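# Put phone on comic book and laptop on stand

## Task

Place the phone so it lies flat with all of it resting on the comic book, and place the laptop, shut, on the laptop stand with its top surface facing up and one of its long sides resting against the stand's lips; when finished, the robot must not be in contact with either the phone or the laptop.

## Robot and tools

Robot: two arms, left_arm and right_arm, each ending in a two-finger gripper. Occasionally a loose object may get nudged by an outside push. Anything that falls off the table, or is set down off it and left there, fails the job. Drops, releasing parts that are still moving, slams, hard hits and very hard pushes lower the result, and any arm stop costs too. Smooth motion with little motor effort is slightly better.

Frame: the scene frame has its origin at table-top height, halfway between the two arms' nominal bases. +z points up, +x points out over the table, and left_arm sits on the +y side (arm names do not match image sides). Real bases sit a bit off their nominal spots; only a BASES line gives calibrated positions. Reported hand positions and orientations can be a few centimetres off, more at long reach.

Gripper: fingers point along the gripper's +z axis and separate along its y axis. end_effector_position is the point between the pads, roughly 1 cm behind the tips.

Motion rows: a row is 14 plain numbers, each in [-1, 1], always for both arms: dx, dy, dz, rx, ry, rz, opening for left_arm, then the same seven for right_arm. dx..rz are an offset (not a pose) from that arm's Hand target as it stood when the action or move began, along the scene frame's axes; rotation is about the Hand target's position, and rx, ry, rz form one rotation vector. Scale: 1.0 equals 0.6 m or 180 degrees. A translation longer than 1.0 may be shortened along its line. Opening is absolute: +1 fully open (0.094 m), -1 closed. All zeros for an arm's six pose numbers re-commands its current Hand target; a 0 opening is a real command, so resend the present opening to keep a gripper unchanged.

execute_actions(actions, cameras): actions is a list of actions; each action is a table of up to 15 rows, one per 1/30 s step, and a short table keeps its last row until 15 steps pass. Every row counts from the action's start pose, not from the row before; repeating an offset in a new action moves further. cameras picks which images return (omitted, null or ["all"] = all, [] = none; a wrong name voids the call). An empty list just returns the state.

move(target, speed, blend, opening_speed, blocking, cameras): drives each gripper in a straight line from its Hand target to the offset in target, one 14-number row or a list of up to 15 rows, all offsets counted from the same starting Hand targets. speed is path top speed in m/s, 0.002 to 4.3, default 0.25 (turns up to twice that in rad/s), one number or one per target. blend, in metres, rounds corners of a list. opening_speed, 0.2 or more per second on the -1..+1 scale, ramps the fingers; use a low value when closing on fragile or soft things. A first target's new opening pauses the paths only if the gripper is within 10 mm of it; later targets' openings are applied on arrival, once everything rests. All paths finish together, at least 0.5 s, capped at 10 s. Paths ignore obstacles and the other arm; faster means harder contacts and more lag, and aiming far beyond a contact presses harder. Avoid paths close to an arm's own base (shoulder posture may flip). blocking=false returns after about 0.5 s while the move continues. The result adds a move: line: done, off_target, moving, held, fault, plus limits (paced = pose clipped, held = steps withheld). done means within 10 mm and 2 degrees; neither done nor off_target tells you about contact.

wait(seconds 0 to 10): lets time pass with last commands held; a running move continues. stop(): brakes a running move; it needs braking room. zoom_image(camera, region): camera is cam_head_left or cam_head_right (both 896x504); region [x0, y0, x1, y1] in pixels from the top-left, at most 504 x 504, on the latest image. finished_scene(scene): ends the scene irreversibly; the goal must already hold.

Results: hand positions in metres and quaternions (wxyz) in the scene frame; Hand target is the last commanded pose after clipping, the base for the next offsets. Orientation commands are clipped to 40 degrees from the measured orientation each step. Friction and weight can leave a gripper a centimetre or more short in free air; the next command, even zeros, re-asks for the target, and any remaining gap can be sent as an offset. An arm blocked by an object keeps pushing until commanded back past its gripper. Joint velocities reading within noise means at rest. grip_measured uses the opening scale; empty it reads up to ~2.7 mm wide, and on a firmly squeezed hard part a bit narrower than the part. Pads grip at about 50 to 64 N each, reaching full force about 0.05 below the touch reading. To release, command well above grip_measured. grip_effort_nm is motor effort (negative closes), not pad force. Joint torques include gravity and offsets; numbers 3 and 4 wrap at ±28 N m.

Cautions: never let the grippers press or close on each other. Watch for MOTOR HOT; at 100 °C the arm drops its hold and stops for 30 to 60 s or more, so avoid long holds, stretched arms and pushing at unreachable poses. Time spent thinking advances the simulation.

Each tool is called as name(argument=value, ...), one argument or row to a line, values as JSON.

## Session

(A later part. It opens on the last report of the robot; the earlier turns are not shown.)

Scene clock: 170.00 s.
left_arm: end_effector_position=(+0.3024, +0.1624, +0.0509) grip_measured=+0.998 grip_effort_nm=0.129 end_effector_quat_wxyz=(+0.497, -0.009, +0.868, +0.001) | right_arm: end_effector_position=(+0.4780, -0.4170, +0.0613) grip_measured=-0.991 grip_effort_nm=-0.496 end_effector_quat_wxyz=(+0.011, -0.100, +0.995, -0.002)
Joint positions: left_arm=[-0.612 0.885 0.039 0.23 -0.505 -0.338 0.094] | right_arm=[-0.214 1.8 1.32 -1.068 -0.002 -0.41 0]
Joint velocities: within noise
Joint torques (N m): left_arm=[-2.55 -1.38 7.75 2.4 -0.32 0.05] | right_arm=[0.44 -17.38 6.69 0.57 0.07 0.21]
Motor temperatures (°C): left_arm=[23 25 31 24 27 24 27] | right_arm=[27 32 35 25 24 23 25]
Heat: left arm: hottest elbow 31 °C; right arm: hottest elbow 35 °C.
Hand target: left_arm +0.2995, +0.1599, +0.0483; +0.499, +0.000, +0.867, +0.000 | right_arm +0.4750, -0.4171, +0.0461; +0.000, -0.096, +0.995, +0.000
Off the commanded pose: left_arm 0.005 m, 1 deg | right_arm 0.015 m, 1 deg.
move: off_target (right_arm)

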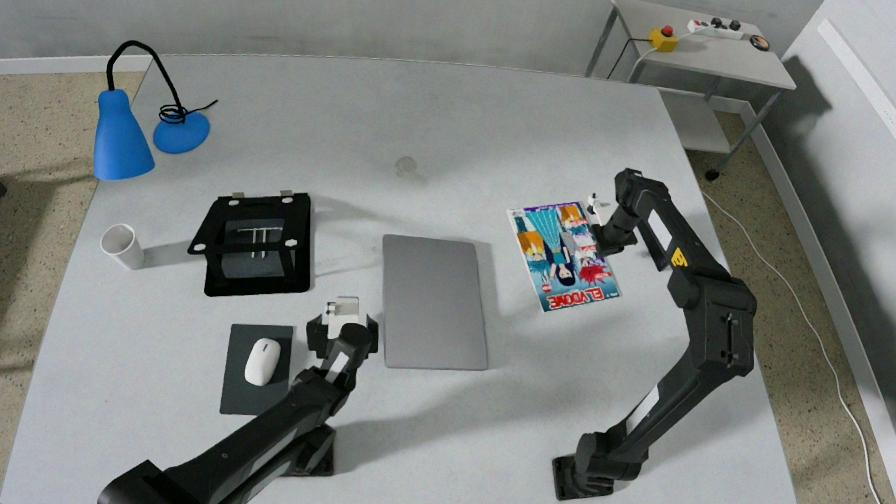

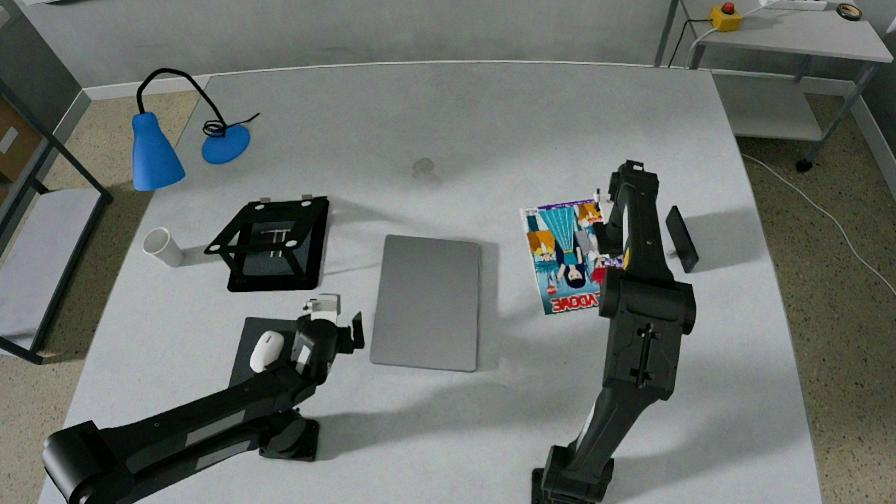

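move(
  target=[0,0,0,0,0,0,1,0,0,-0.06,0,0,0,-1],
  speed=0.06,
)

zoom_image(
  camera="cam_head_left",
  region=[540, 190, 680, 330],
)

Scene clock: 174.37 s.
left_arm: end_effector_position=(+0.3024, +0.1624, +0.0509) grip_measured=+0.998 grip_effort_nm=0.129 end_effector_quat_wxyz=(+0.497, -0.009, +0.868, +0.001) | right_arm: end_effector_position=(+0.4793, -0.4173, +0.0261) grip_measured=-0.991 grip_effort_nm=-0.491 end_effector_quat_wxyz=(+0.011, -0.100, +0.995, -0.003)
Joint positions: left_arm=[-0.612 0.885 0.039 0.23 -0.505 -0.338 0.094] | right_arm=[-0.214 1.848 1.284 -0.983 -0.002 -0.41 0]
Joint velocities: within noise
Joint torques (N m): left_arm=[-2.37 -0.85 7.64 2.25 -0.33 0.13] | right_arm=[0.38 -18.26 6.41 0.54 0.07 0.22]
Motor temperatures (°C): left_arm=[23 25 31 24 27 24 27] | right_arm=[27 32 35 25 24 23 25]
Heat: left arm: hottest elbow 31 °C; right arm: hottest elbow 35 °C.
Hand target: left_arm +0.2995, +0.1599, +0.0483; +0.499, +0.000, +0.867, +0.000 | right_arm +0.4750, -0.4171, +0.0101; +0.000, -0.097, +0.995, +0.000
Off the commanded pose: left_arm 0.005 m, 1 deg | right_arm 0.017 m, 1 deg.
move: off_target (right_arm)

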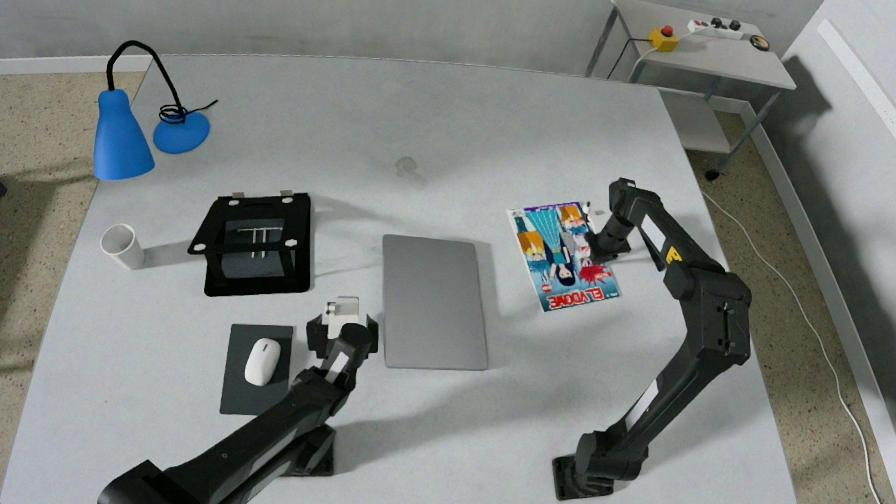

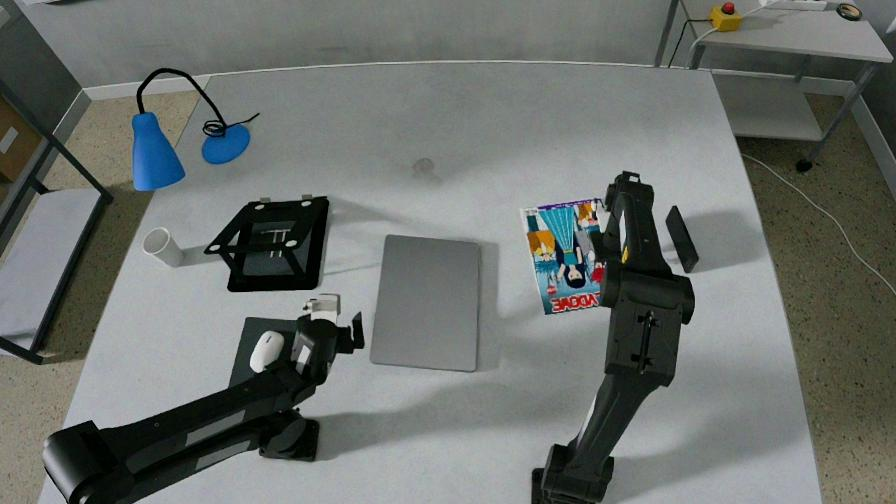

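Scaled by 3.600.

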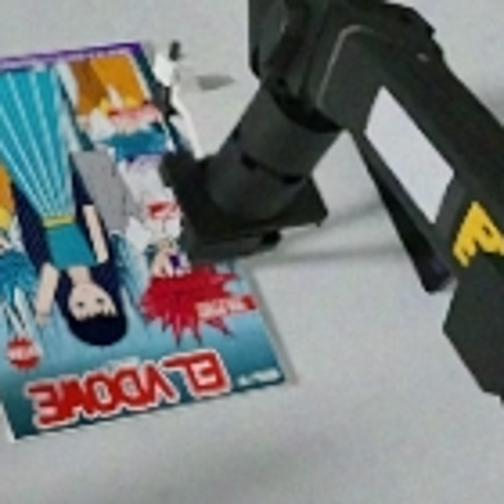

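move(
  target=[0,0,0,0,0,0,1,0,0,-0.03,0,0,0,-1],
  speed=0.05,
  cameras=["cam_head_left"],
)

zoom_image(
  camera="cam_head_left",
  region=[540, 190, 680, 330],
)

Scene clock: 180.20 s.
left_arm: end_effector_position=(+0.3024, +0.1624, +0.0509) grip_measured=+0.998 grip_effort_nm=0.129 end_effector_quat_wxyz=(+0.497, -0.009, +0.868, +0.001) | right_arm: end_effector_position=(+0.4834, -0.4181, +0.0174) grip_measured=-0.991 grip_effort_nm=-0.496 end_effector_quat_wxyz=(+0.020, -0.100, +0.995, -0.006)
Joint positions: left_arm=[-0.612 0.885 0.039 0.23 -0.505 -0.338 0.094] | right_arm=[-0.214 1.86 1.275 -0.943 -0.002 -0.41 0]
Joint velocities: within noise
Joint torques (N m): left_arm=[-2.78 -1.26 7.58 2.39 -0.32 0.06] | right_arm=[0.32 -16.38 5.78 0.64 0.08 0.22]
Motor temperatures (°C): left_arm=[23 25 31 24 27 24 27] | right_arm=[27 33 34 25 24 23 25]
Heat: left arm: hottest elbow 31 °C; right arm: hottest elbow 34 °C.
Hand target: left_arm +0.2995, +0.1599, +0.0483; +0.499, +0.000, +0.867, +0.000 | right_arm +0.4750, -0.4171, -0.0079; +0.000, -0.097, +0.995, +0.000
Off the commanded pose: left_arm 0.005 m, 1 deg | right_arm 0.027 m, 2 deg.
move: off_target (right_arm)
Images, in order (width x height): cam_head_left 896x504.

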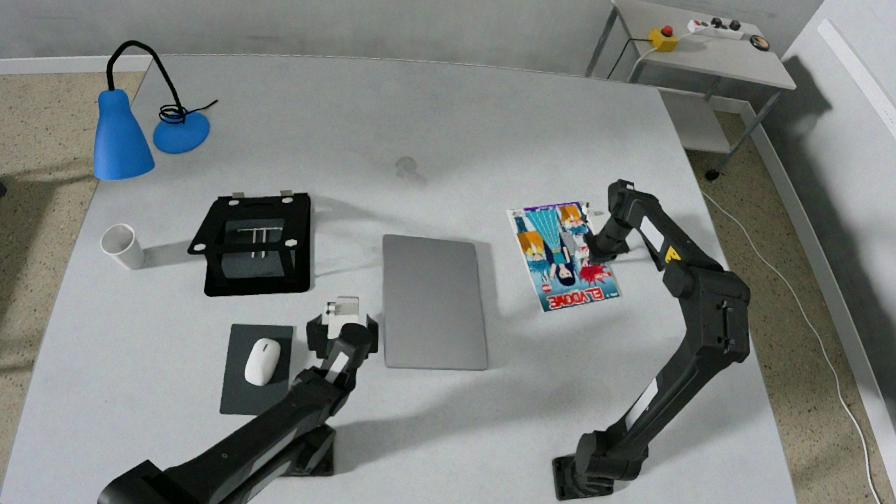

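Scaled by 3.600.

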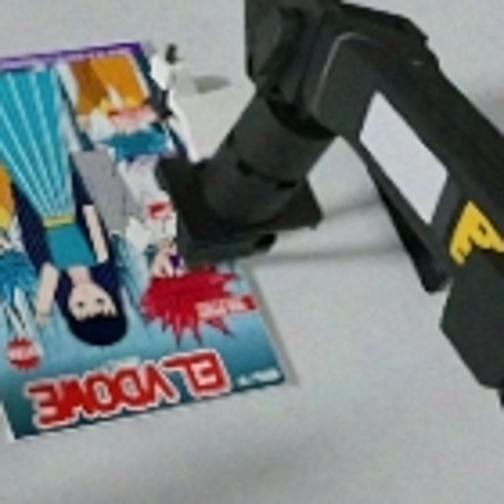

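move(
  target=[
    [0,0,0,0,0,0,1,0,0,0.25,0,0,0,0.3],
    [0,0,0,0,0,0,1,0.105,-0.25,0.25,0,0,0,0.3],
  ],
)

zoom_image(
  camera="cam_head_left",
  region=[580, 160, 740, 320],
)

zoom_image(
  camera="cam_head_right",
  region=[600, 160, 760, 320],
)

Scene clock: 192.67 s.
left_arm: end_effector_position=(+0.3024, +0.1624, +0.0509) grip_measured=+0.998 grip_effort_nm=0.129 end_effector_quat_wxyz=(+0.497, -0.009, +0.868, +0.001) | right_arm: end_effector_position=(+0.5223, -0.5593, +0.1385) grip_measured=+0.299 grip_effort_nm=0.061 end_effector_quat_wxyz=(-0.008, -0.093, +0.996, +0.004)
Joint positions: left_arm=[-0.612 0.885 0.039 0.23 -0.505 -0.338 0.094] | right_arm=[-0.43 1.976 1.798 -1.411 0.002 -0.612 0.061]
Joint velocities: within noise
Joint torques (N m): left_arm=[-3.02 -0.91 7.65 2.25 -0.34 0.05] | right_arm=[0.32 -20.72 12.56 -0.29 -0.05 0.07]
Motor temperatures (°C): left_arm=[23 25 31 24 27 24 27] | right_arm=[27 33 34 25 24 23 25]
Heat: left arm: hottest elbow 31 °C; right arm: hottest elbow 34 °C.
Hand target: left_arm +0.2995, +0.1599, +0.0483; +0.499, +0.000, +0.867, +0.000 | right_arm +0.5380, -0.5671, +0.1421; +0.000, -0.097, +0.995, +0.000
Off the commanded pose: left_arm 0.005 m, 1 deg | right_arm 0.018 m, 1 deg.
move: off_target (right_arm)

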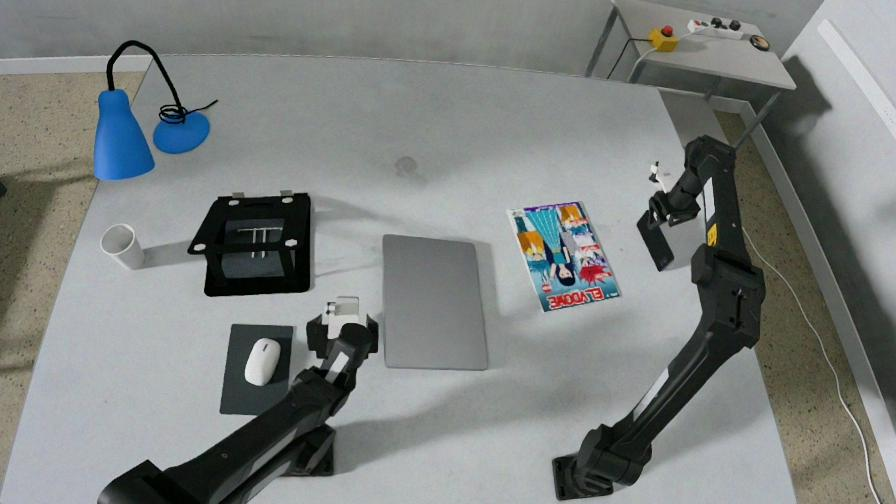

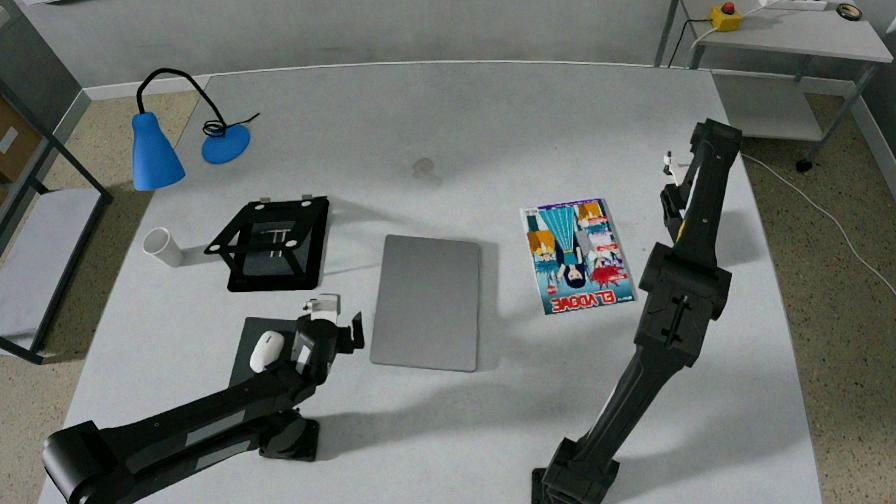

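Scaled by 3.150.

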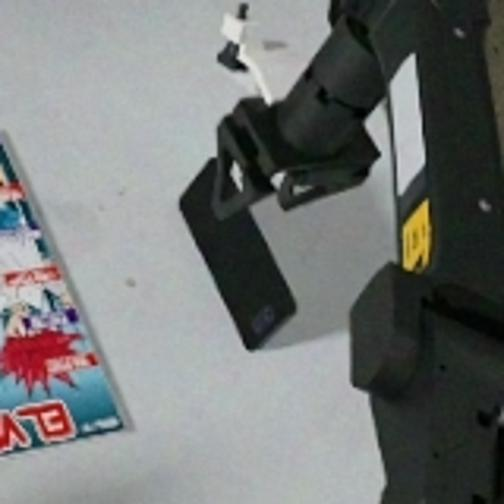

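Scaled by 3.150.

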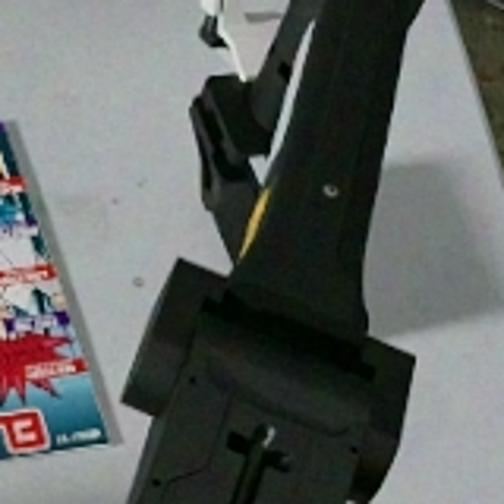

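move(
  target=[0,0,0,0,0,0,1,0.01,-0.06,-0.02,0,0,0,0.3],
)

zoom_image(
  camera="cam_head_left",
  region=[580, 160, 740, 320],
)

zoom_image(
  camera="cam_head_right",
  region=[600, 160, 760, 320],
)

Scene clock: 199.73 s.
left_arm: end_effector_position=(+0.3024, +0.1624, +0.0509) grip_measured=+0.998 grip_effort_nm=0.129 end_effector_quat_wxyz=(+0.497, -0.009, +0.868, +0.001) | right_arm: end_effector_position=(+0.5300, -0.5932, +0.1251) grip_measured=+0.299 grip_effort_nm=0.066 end_effector_quat_wxyz=(-0.009, -0.095, +0.995, +0.005)
Joint positions: left_arm=[-0.612 0.885 0.039 0.23 -0.505 -0.338 0.094] | right_arm=[-0.474 2.046 1.875 -1.42 0.002 -0.659 0.061]
Joint velocities: within noise
Joint torques (N m): left_arm=[-2.96 -1.08 7.45 2.58 -0.34 0.1] | right_arm=[0.15 -21.95 12.62 -0.25 -0.06 0.12]
Motor temperatures (°C): left_arm=[23 25 31 24 27 24 27] | right_arm=[27 33 36 25 24 23 25]
Heat: left arm: hottest elbow 31 °C; right arm: hottest elbow 36 °C.
Hand target: left_arm +0.2995, +0.1599, +0.0483; +0.499, +0.000, +0.867, +0.000 | right_arm +0.5439, -0.6032, +0.1301; +0.000, -0.097, +0.995, +0.000
Off the commanded pose: left_arm 0.005 m, 1 deg | right_arm 0.018 m, 1 deg.
move: off_target (right_arm)

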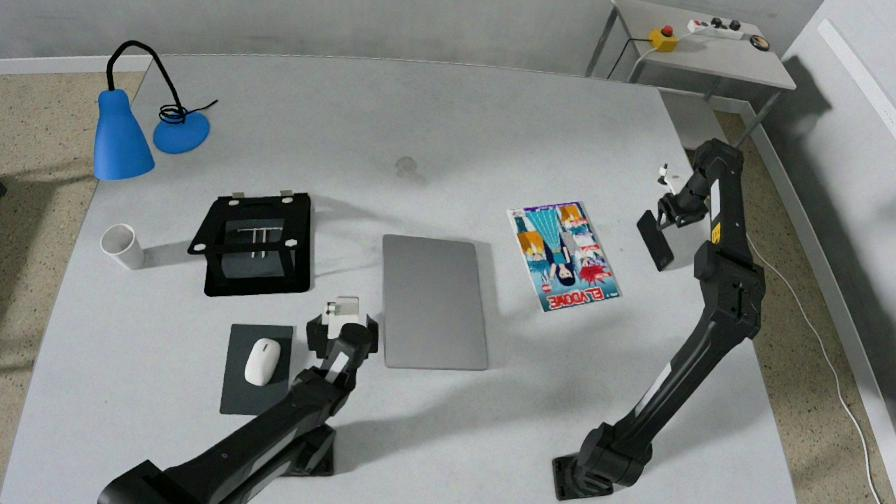

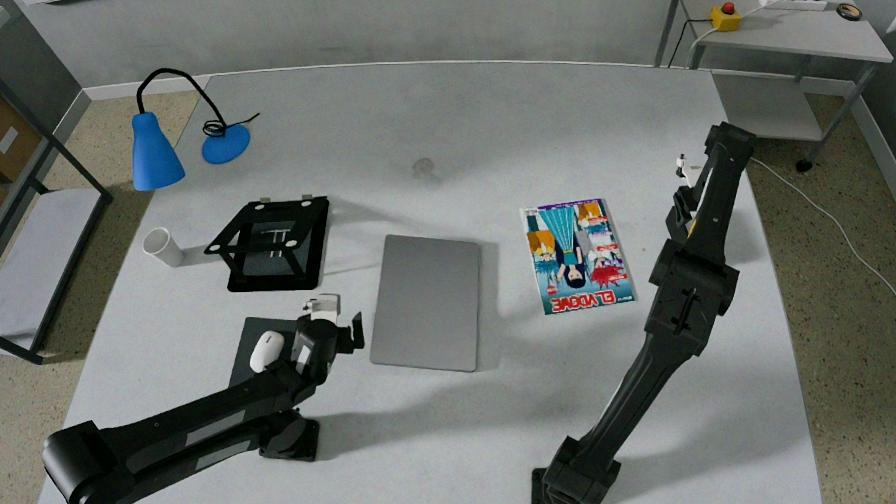

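Scaled by 3.150.

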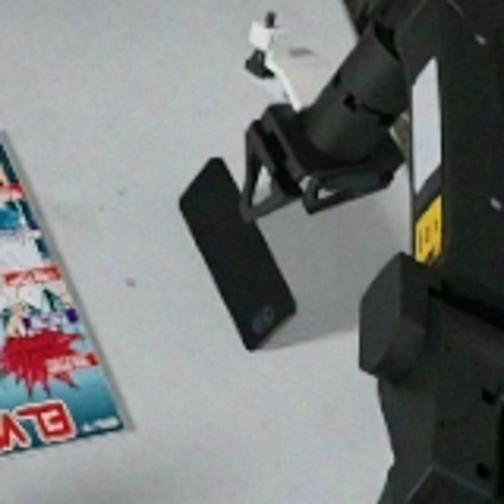

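Scaled by 3.150.

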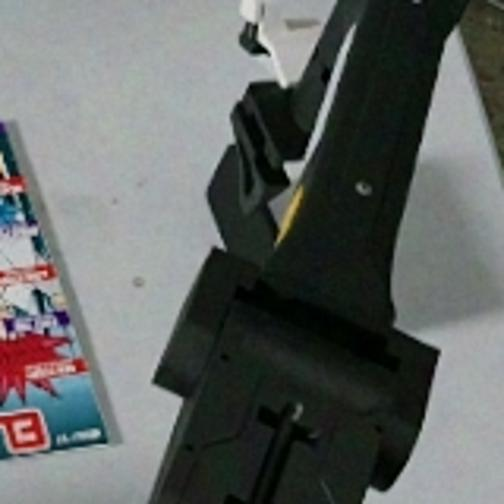

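move(
  target=[0,0,0,0,0,0,1,0,-0.008,-0.13,0,0,0,0.6],
  speed=0.06,
)

zoom_image(
  camera="cam_head_left",
  region=[580, 160, 740, 320],
)

zoom_image(
  camera="cam_head_right",
  region=[600, 160, 760, 320],
)

Scene clock: 206.13 s.
left_arm: end_effector_position=(+0.3024, +0.1624, +0.0509) grip_measured=+0.998 grip_effort_nm=0.125 end_effector_quat_wxyz=(+0.497, -0.009, +0.868, +0.001) | right_arm: end_effector_position=(+0.5483, -0.6044, +0.0749) grip_measured=+0.599 grip_effort_nm=0.071 end_effector_quat_wxyz=(+0.012, -0.097, +0.995, -0.008)
Joint positions: left_arm=[-0.612 0.885 0.039 0.23 -0.505 -0.338 0.094] | right_arm=[-0.477 2.104 1.836 -1.274 0.002 -0.665 0.075]
Joint velocities: within noise
Joint torques (N m): left_arm=[-2.37 -0.79 7.6 2.37 -0.34 0.09] | right_arm=[-0.26 -22.89 7.3 0.59 -0.06 0.08]
Motor temperatures (°C): left_arm=[23 25 31 24 27 24 27] | right_arm=[27 33 36 25 24 23 25]
Heat: left arm: hottest elbow 31 °C; right arm: hottest elbow 36 °C.
Hand target: left_arm +0.2995, +0.1599, +0.0483; +0.499, +0.000, +0.867, +0.000 | right_arm +0.5440, -0.6080, +0.0522; +0.000, -0.096, +0.995, +0.000
Off the commanded pose: left_arm 0.005 m, 1 deg | right_arm 0.024 m, 2 deg.
move: off_target (right_arm)

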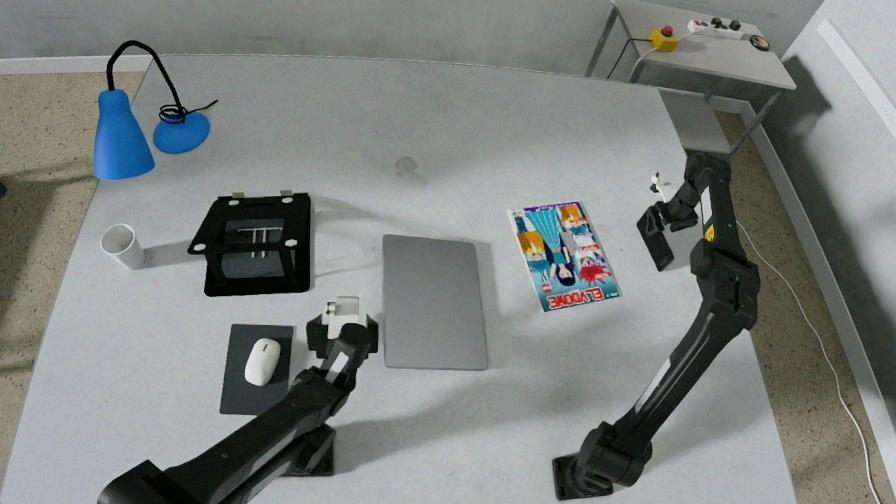

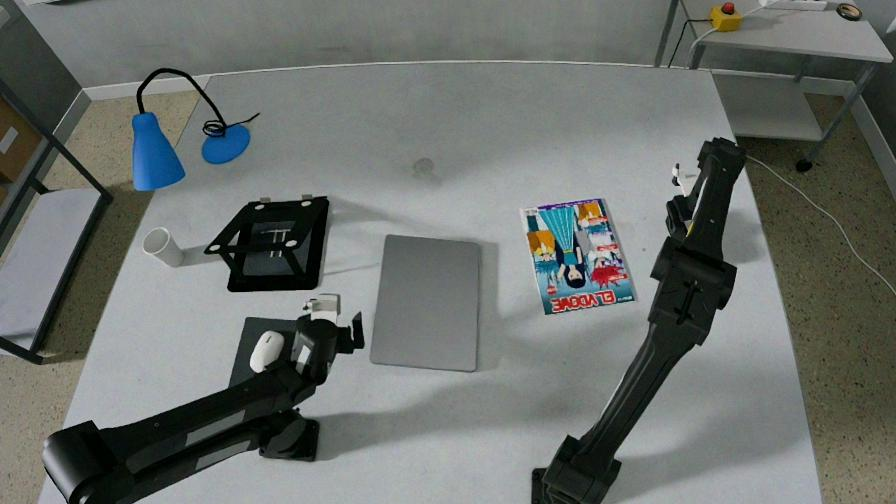

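Scaled by 3.150.

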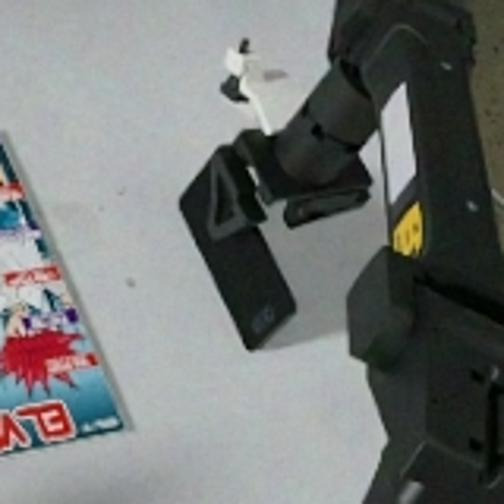

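Scaled by 3.150.

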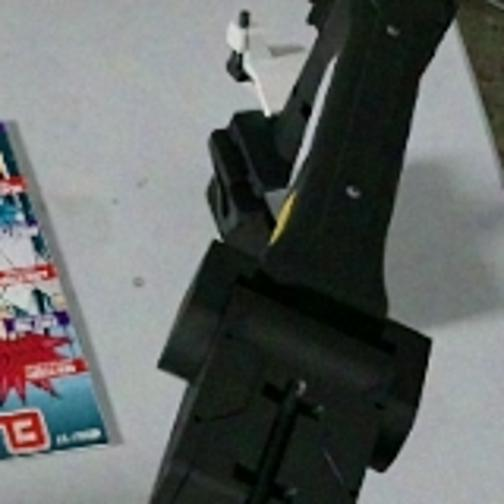

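move(
  target=[0,0,0,0,0,0,1,-0.01,0,-0.045,0,0,0,0.6],
  speed=0.06,
)

zoom_image(
  camera="cam_head_left",
  region=[580, 160, 740, 320],
)

zoom_image(
  camera="cam_head_right",
  region=[600, 160, 760, 320],
)

Scene clock: 210.33 s.
left_arm: end_effector_position=(+0.3024, +0.1624, +0.0509) grip_measured=+0.998 grip_effort_nm=0.129 end_effector_quat_wxyz=(+0.497, -0.009, +0.868, +0.001) | right_arm: end_effector_position=(+0.5449, -0.6032, +0.0495) grip_measured=+0.599 grip_effort_nm=0.066 end_effector_quat_wxyz=(+0.013, -0.099, +0.995, -0.009)
Joint positions: left_arm=[-0.612 0.885 0.039 0.23 -0.505 -0.338 0.094] | right_arm=[-0.477 2.114 1.782 -1.207 0.002 -0.67 0.075]
Joint velocities: within noise
Joint torques (N m): left_arm=[-2.14 -2.02 7.41 2.39 -0.33 0.09] | right_arm=[-0.5 -22.48 7.05 0.51 -0.06 0.1]
Motor temperatures (°C): left_arm=[23 25 31 24 27 24 27] | right_arm=[27 34 36 25 24 23 25]
Heat: left arm: hottest elbow 31 °C; right arm: hottest elbow 36 °C.
Hand target: left_arm +0.2995, +0.1599, +0.0483; +0.499, +0.000, +0.867, +0.000 | right_arm +0.5380, -0.6080, +0.0251; +0.000, -0.096, +0.995, +0.000
Off the commanded pose: left_arm 0.005 m, 1 deg | right_arm 0.026 m, 2 deg.
move: off_target (right_arm)

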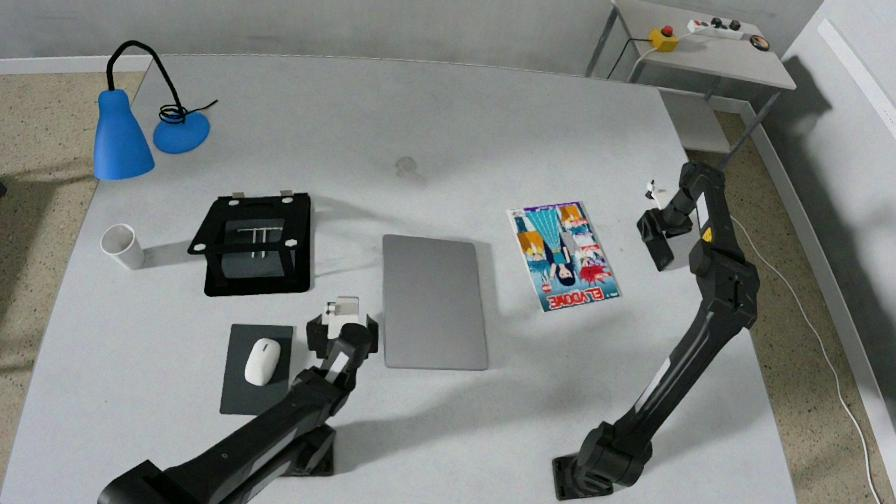

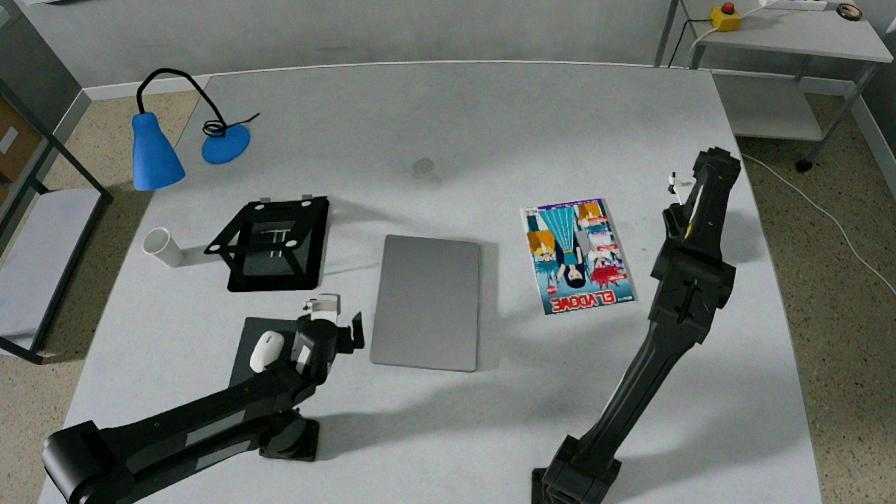

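Scaled by 3.150.

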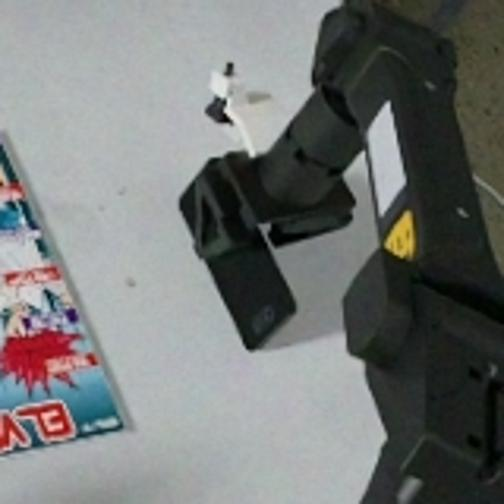

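Scaled by 3.150.

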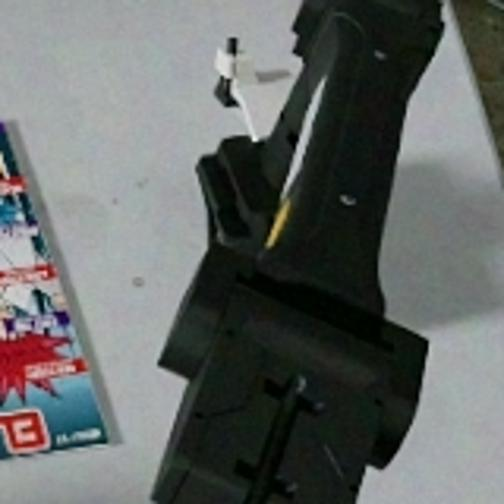

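move(
  target=[0,0,0,0,0,0,1,0,0,0,0,0,0,-1],
  opening_speed=0.3,
)

zoom_image(
  camera="cam_head_left",
  region=[580, 160, 740, 320],
)

zoom_image(
  camera="cam_head_right",
  region=[600, 160, 760, 320],
)

Scene clock: 219.67 s.
left_arm: end_effector_position=(+0.3024, +0.1624, +0.0509) grip_measured=+0.998 grip_effort_nm=0.129 end_effector_quat_wxyz=(+0.497, -0.009, +0.868, +0.001) | right_arm: end_effector_position=(+0.5451, -0.6028, +0.0493) grip_measured=-0.842 grip_effort_nm=-1.038 end_effector_quat_wxyz=(+0.014, -0.099, +0.995, -0.008)
Joint positions: left_arm=[-0.612 0.885 0.039 0.23 -0.505 -0.338 0.094] | right_arm=[-0.477 2.114 1.782 -1.207 -0.001 -0.671 0.007]
Joint velocities: within noise
Joint torques (N m): left_arm=[-3.49 -2.14 7.69 2.37 -0.31 0.05] | right_arm=[-0.38 -22.42 7.05 0.55 0.01 0.09]
Motor temperatures (°C): left_arm=[23 25 31 24 27 24 27] | right_arm=[27 35 36 25 24 23 25]
Heat: left arm: hottest elbow 31 °C; right arm: hottest elbow 36 °C.
Hand target: left_arm +0.2995, +0.1599, +0.0483; +0.499, +0.000, +0.867, +0.000 | right_arm +0.5380, -0.6079, +0.0251; +0.000, -0.097, +0.995, +0.000
Off the commanded pose: left_arm 0.005 m, 1 deg | right_arm 0.026 m, 2 deg.
move: off_target (right_arm)

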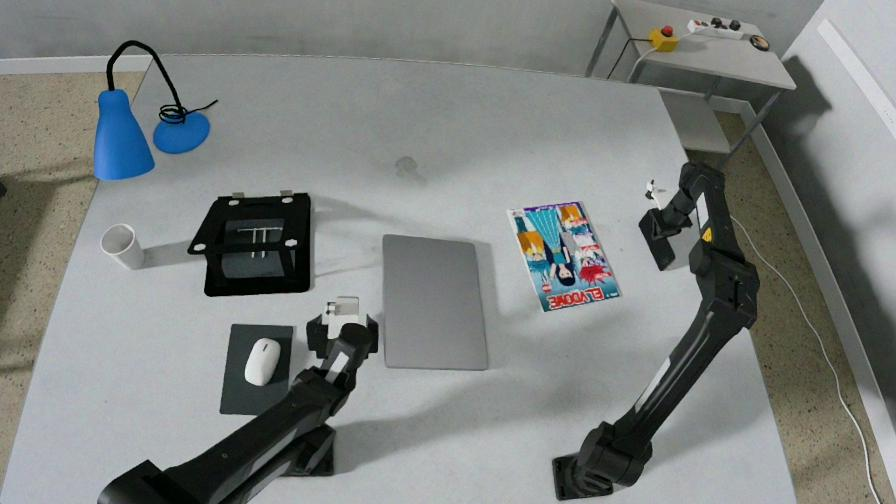

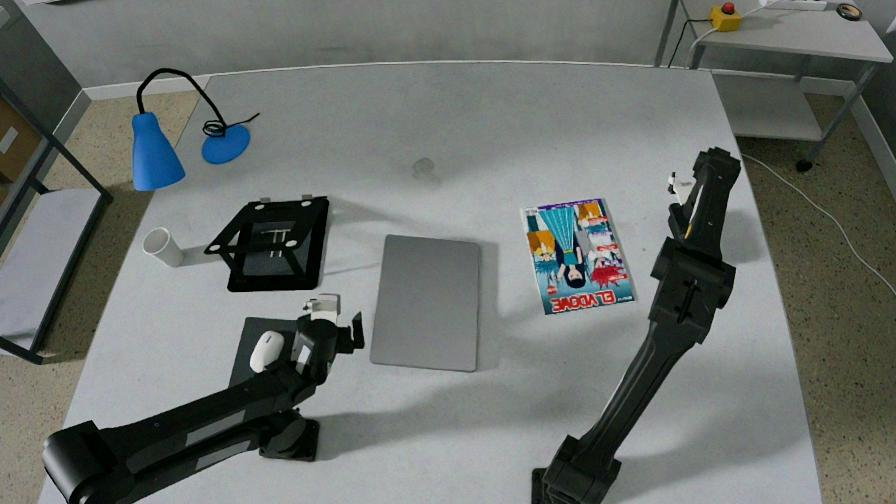

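Scaled by 3.150.

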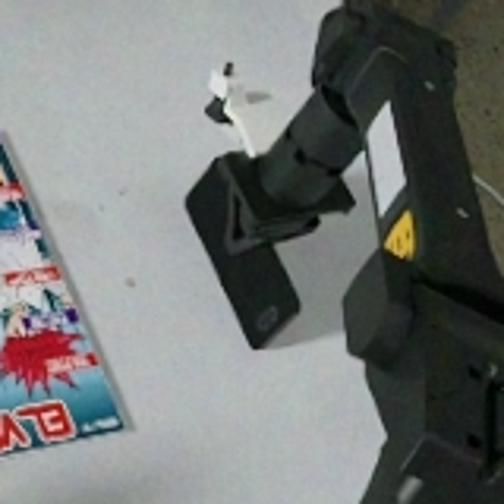

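Scaled by 3.150.

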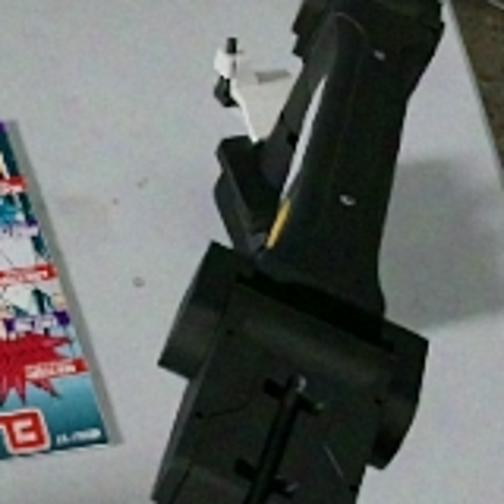

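move(
  target=[
    [0,0,0,0,0,0,1,0,0,0.19,0,0,0,-0.92],
    [0,0,0,0,0,0,1,-0.047,0.405,0.19,-0.109,-0.021,0,-0.92],
  ],
  speed=0.15,
)

zoom_image(
  camera="cam_head_left",
  region=[500, 160, 660, 320],
)

zoom_image(
  camera="cam_head_right",
  region=[520, 160, 680, 320],
)

Scene clock: 243.90 s.
left_arm: end_effector_position=(+0.3024, +0.1624, +0.0509) grip_measured=+0.998 grip_effort_nm=0.129 end_effector_quat_wxyz=(+0.497, -0.009, +0.868, +0.001) | right_arm: end_effector_position=(+0.5102, -0.3652, +0.1227) grip_measured=-0.842 grip_effort_nm=-1.033 end_effector_quat_wxyz=(-0.002, -0.101, +0.981, -0.169)
Joint positions: left_arm=[-0.612 0.885 0.039 0.23 -0.505 -0.338 0.094] | right_arm=[-0.003 1.792 1.455 -1.203 0.337 -0.207 0.007]
Joint velocities: within noise
Joint torques (N m): left_arm=[-2.78 -1.67 7.49 2.29 -0.31 0.12] | right_arm=[0.62 -22.89 7.49 0.4 0.39 0.24]
Motor temperatures (°C): left_arm=[23 25 31 24 27 24 27] | right_arm=[27 38 36 25 24 23 26]
Heat: left arm: hottest elbow 31 °C; right arm: hottest shoulder 38 °C.
Hand target: left_arm +0.2995, +0.1599, +0.0483; +0.499, +0.000, +0.867, +0.000 | right_arm +0.5098, -0.3649, +0.1391; +0.016, -0.095, +0.980, -0.173
Off the commanded pose: left_arm 0.005 m, 1 deg | right_arm 0.016 m, 2 deg.
move: off_target (right_arm)

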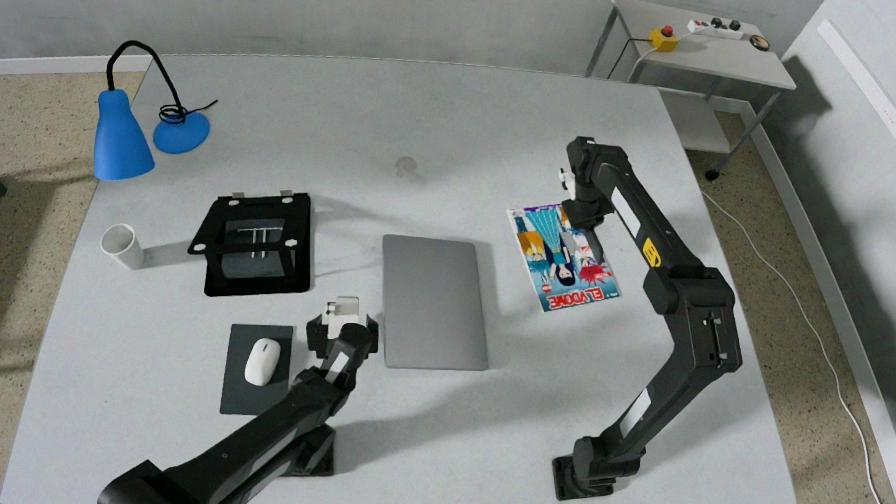

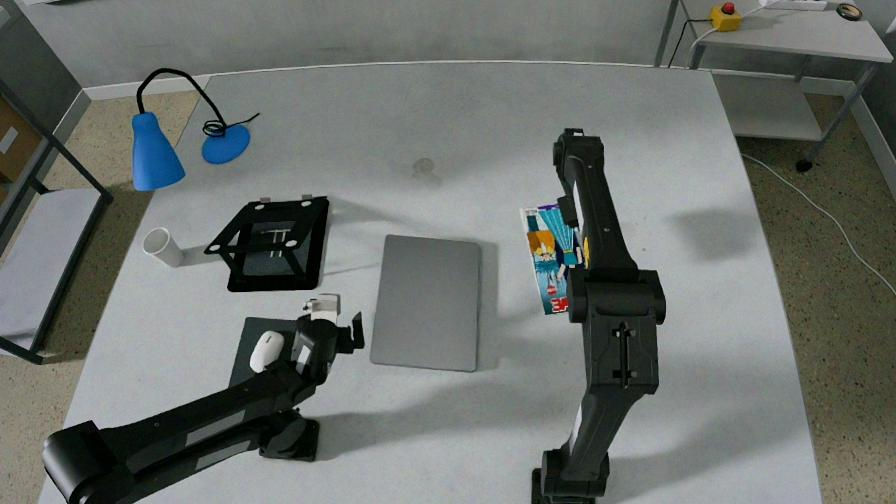

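Scaled by 3.150.

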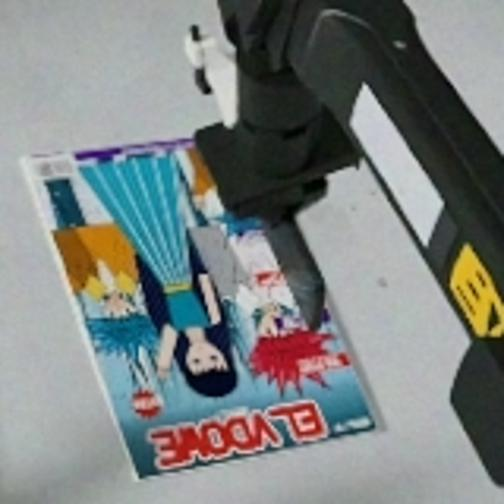

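Scaled by 3.150.

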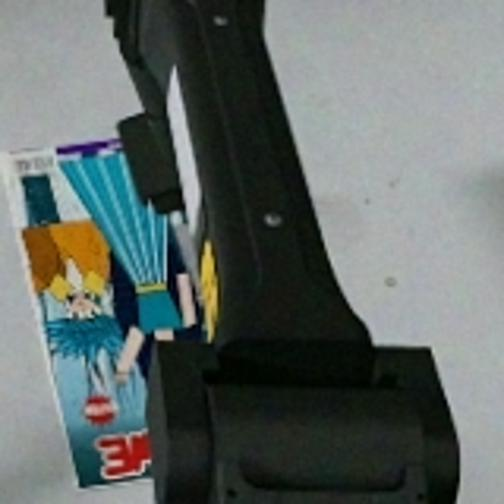

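move(
  target=[0,0,0,0,0,0,1,-0.017,0,-0.165,0,0,0,-0.92],
  speed=0.08,
  cameras=["cam_head_left"],
)

zoom_image(
  camera="cam_head_left",
  region=[500, 160, 660, 320],
)

Scene clock: 249.40 s.
left_arm: end_effector_position=(+0.3024, +0.1624, +0.0509) grip_measured=+0.998 grip_effort_nm=0.134 end_effector_quat_wxyz=(+0.497, -0.009, +0.868, +0.001) | right_arm: end_effector_position=(+0.5003, -0.3657, +0.0492) grip_measured=-0.842 grip_effort_nm=-1.038 end_effector_quat_wxyz=(+0.020, -0.095, +0.980, -0.172)
Joint positions: left_arm=[-0.612 0.885 0.039 0.23 -0.505 -0.338 0.094] | right_arm=[-0.003 1.825 1.288 -0.958 0.34 -0.204 0.007]
Joint velocities: within noise
Joint torques (N m): left_arm=[-2.26 -2.14 7.51 2.44 -0.36 0.08] | right_arm=[0.62 -17.73 6.9 0.65 0.33 0.22]
Motor temperatures (°C): left_arm=[23 25 31 24 27 24 27] | right_arm=[27 38 35 25 24 23 26]
Heat: left arm: hottest elbow 31 °C; right arm: hottest shoulder 38 °C.
Hand target: left_arm +0.2995, +0.1599, +0.0483; +0.499, +0.000, +0.867, +0.000 | right_arm +0.4995, -0.3650, +0.0401; +0.016, -0.095, +0.980, -0.173
Off the commanded pose: left_arm 0.005 m, 1 deg | right_arm 0.009 m, 0 deg.
move: done
Images, in order (width x height): cam_head_left 896x504.

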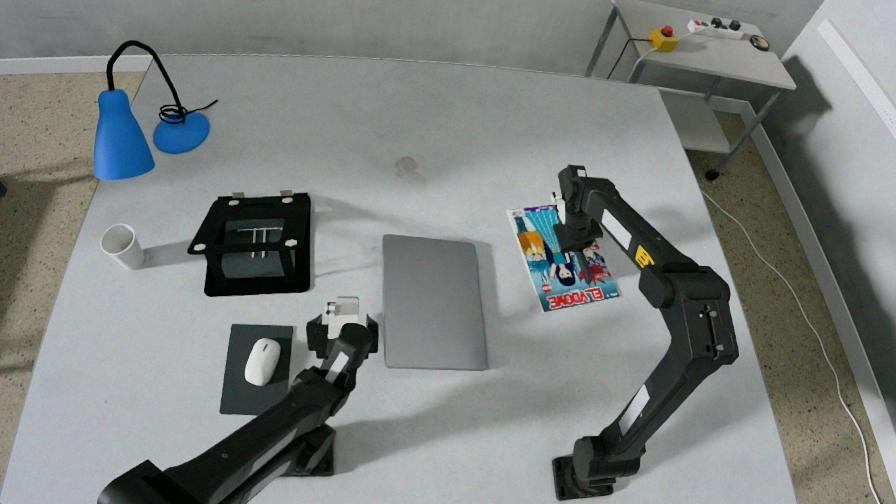

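Scaled by 3.150.

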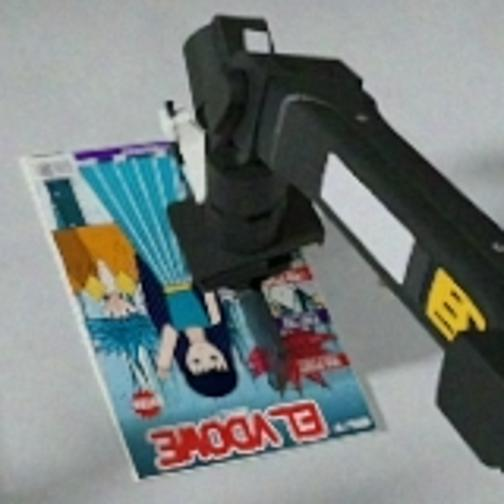

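move(
  target=[0,0,0,0,0,0,1,0,0,-0.013,0,0,0,-0.92],
  speed=0.04,
  cameras=["cam_head_left"],
)

Scene clock: 252.00 s.
left_arm: end_effector_position=(+0.3024, +0.1624, +0.0509) grip_measured=+0.998 grip_effort_nm=0.129 end_effector_quat_wxyz=(+0.497, -0.009, +0.868, +0.001) | right_arm: end_effector_position=(+0.5035, -0.3657, +0.0487) grip_measured=-0.842 grip_effort_nm=-1.038 end_effector_quat_wxyz=(+0.026, -0.094, +0.980, -0.173)
Joint positions: left_arm=[-0.612 0.885 0.039 0.23 -0.505 -0.338 0.094] | right_arm=[-0.003 1.827 1.288 -0.944 0.34 -0.204 0.007]
Joint velocities: within noise
Joint torques (N m): left_arm=[-1.96 -1.03 7.69 2.24 -0.32 0.02] | right_arm=[0.67 -17.61 6.3 0.75 0.32 0.21]
Motor temperatures (°C): left_arm=[23 25 31 24 27 24 27] | right_arm=[27 38 35 25 24 23 27]
Heat: left arm: hottest elbow 31 °C; right arm: hottest shoulder 38 °C.
Hand target: left_arm +0.2995, +0.1600, +0.0483; +0.499, +0.000, +0.867, +0.000 | right_arm +0.4996, -0.3650, +0.0322; +0.016, -0.095, +0.980, -0.173
Off the commanded pose: left_arm 0.005 m, 1 deg | right_arm 0.017 m, 1 deg.
move: off_target (right_arm)
Images, in order (width x height): cam_head_left 896x504.

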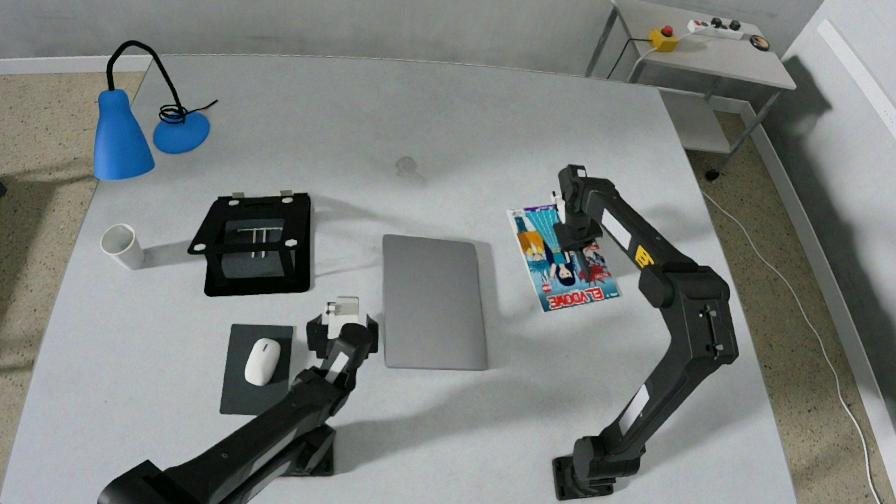

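move(
  target=[0,0,0,0,0,0,1,0,0,0.01,0,0,0,-0.4],
  opening_speed=0.2,
  cameras=["cam_head_left"],
)

zoom_image(
  camera="cam_head_left",
  region=[500, 160, 660, 320],
)

Scene clock: 257.70 s.
left_arm: end_effector_position=(+0.3024, +0.1624, +0.0509) grip_measured=+0.998 grip_effort_nm=0.129 end_effector_quat_wxyz=(+0.497, -0.009, +0.868, +0.001) | right_arm: end_effector_position=(+0.5035, -0.3657, +0.0487) grip_measured=-0.402 grip_effort_nm=0.066 end_effector_quat_wxyz=(+0.026, -0.094, +0.980, -0.173)
Joint positions: left_arm=[-0.612 0.885 0.039 0.23 -0.505 -0.338 0.094] | right_arm=[-0.003 1.827 1.288 -0.944 0.34 -0.204 0.028]
Joint velocities: within noise
Joint torques (N m): left_arm=[-3.08 -0.97 7.77 2.54 -0.34 0.04] | right_arm=[0.62 -18.2 6.75 0.28 0.32 0.21]
Motor temperatures (°C): left_arm=[23 25 31 24 27 24 27] | right_arm=[27 37 35 25 24 23 26]
Heat: left arm: hottest elbow 31 °C; right arm: hottest shoulder 37 °C.
Hand target: left_arm +0.2995, +0.1600, +0.0483; +0.499, +0.000, +0.867, +0.000 | right_arm +0.4995, -0.3650, +0.0382; +0.016, -0.095, +0.980, -0.173
Off the commanded pose: left_arm 0.005 m, 1 deg | right_arm 0.011 m, 1 deg.
move: off_target (right_arm)
Images, in order (width x height): cam_head_left 896x504.

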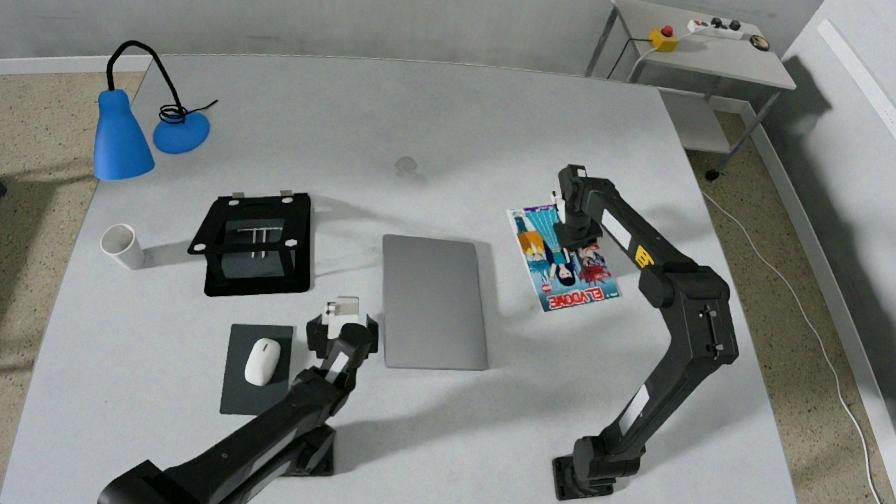

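Scaled by 3.150.

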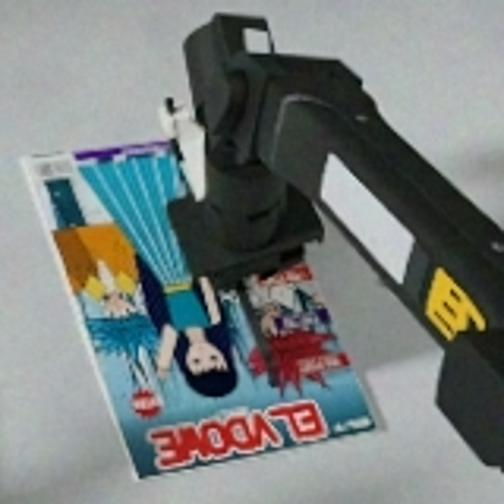

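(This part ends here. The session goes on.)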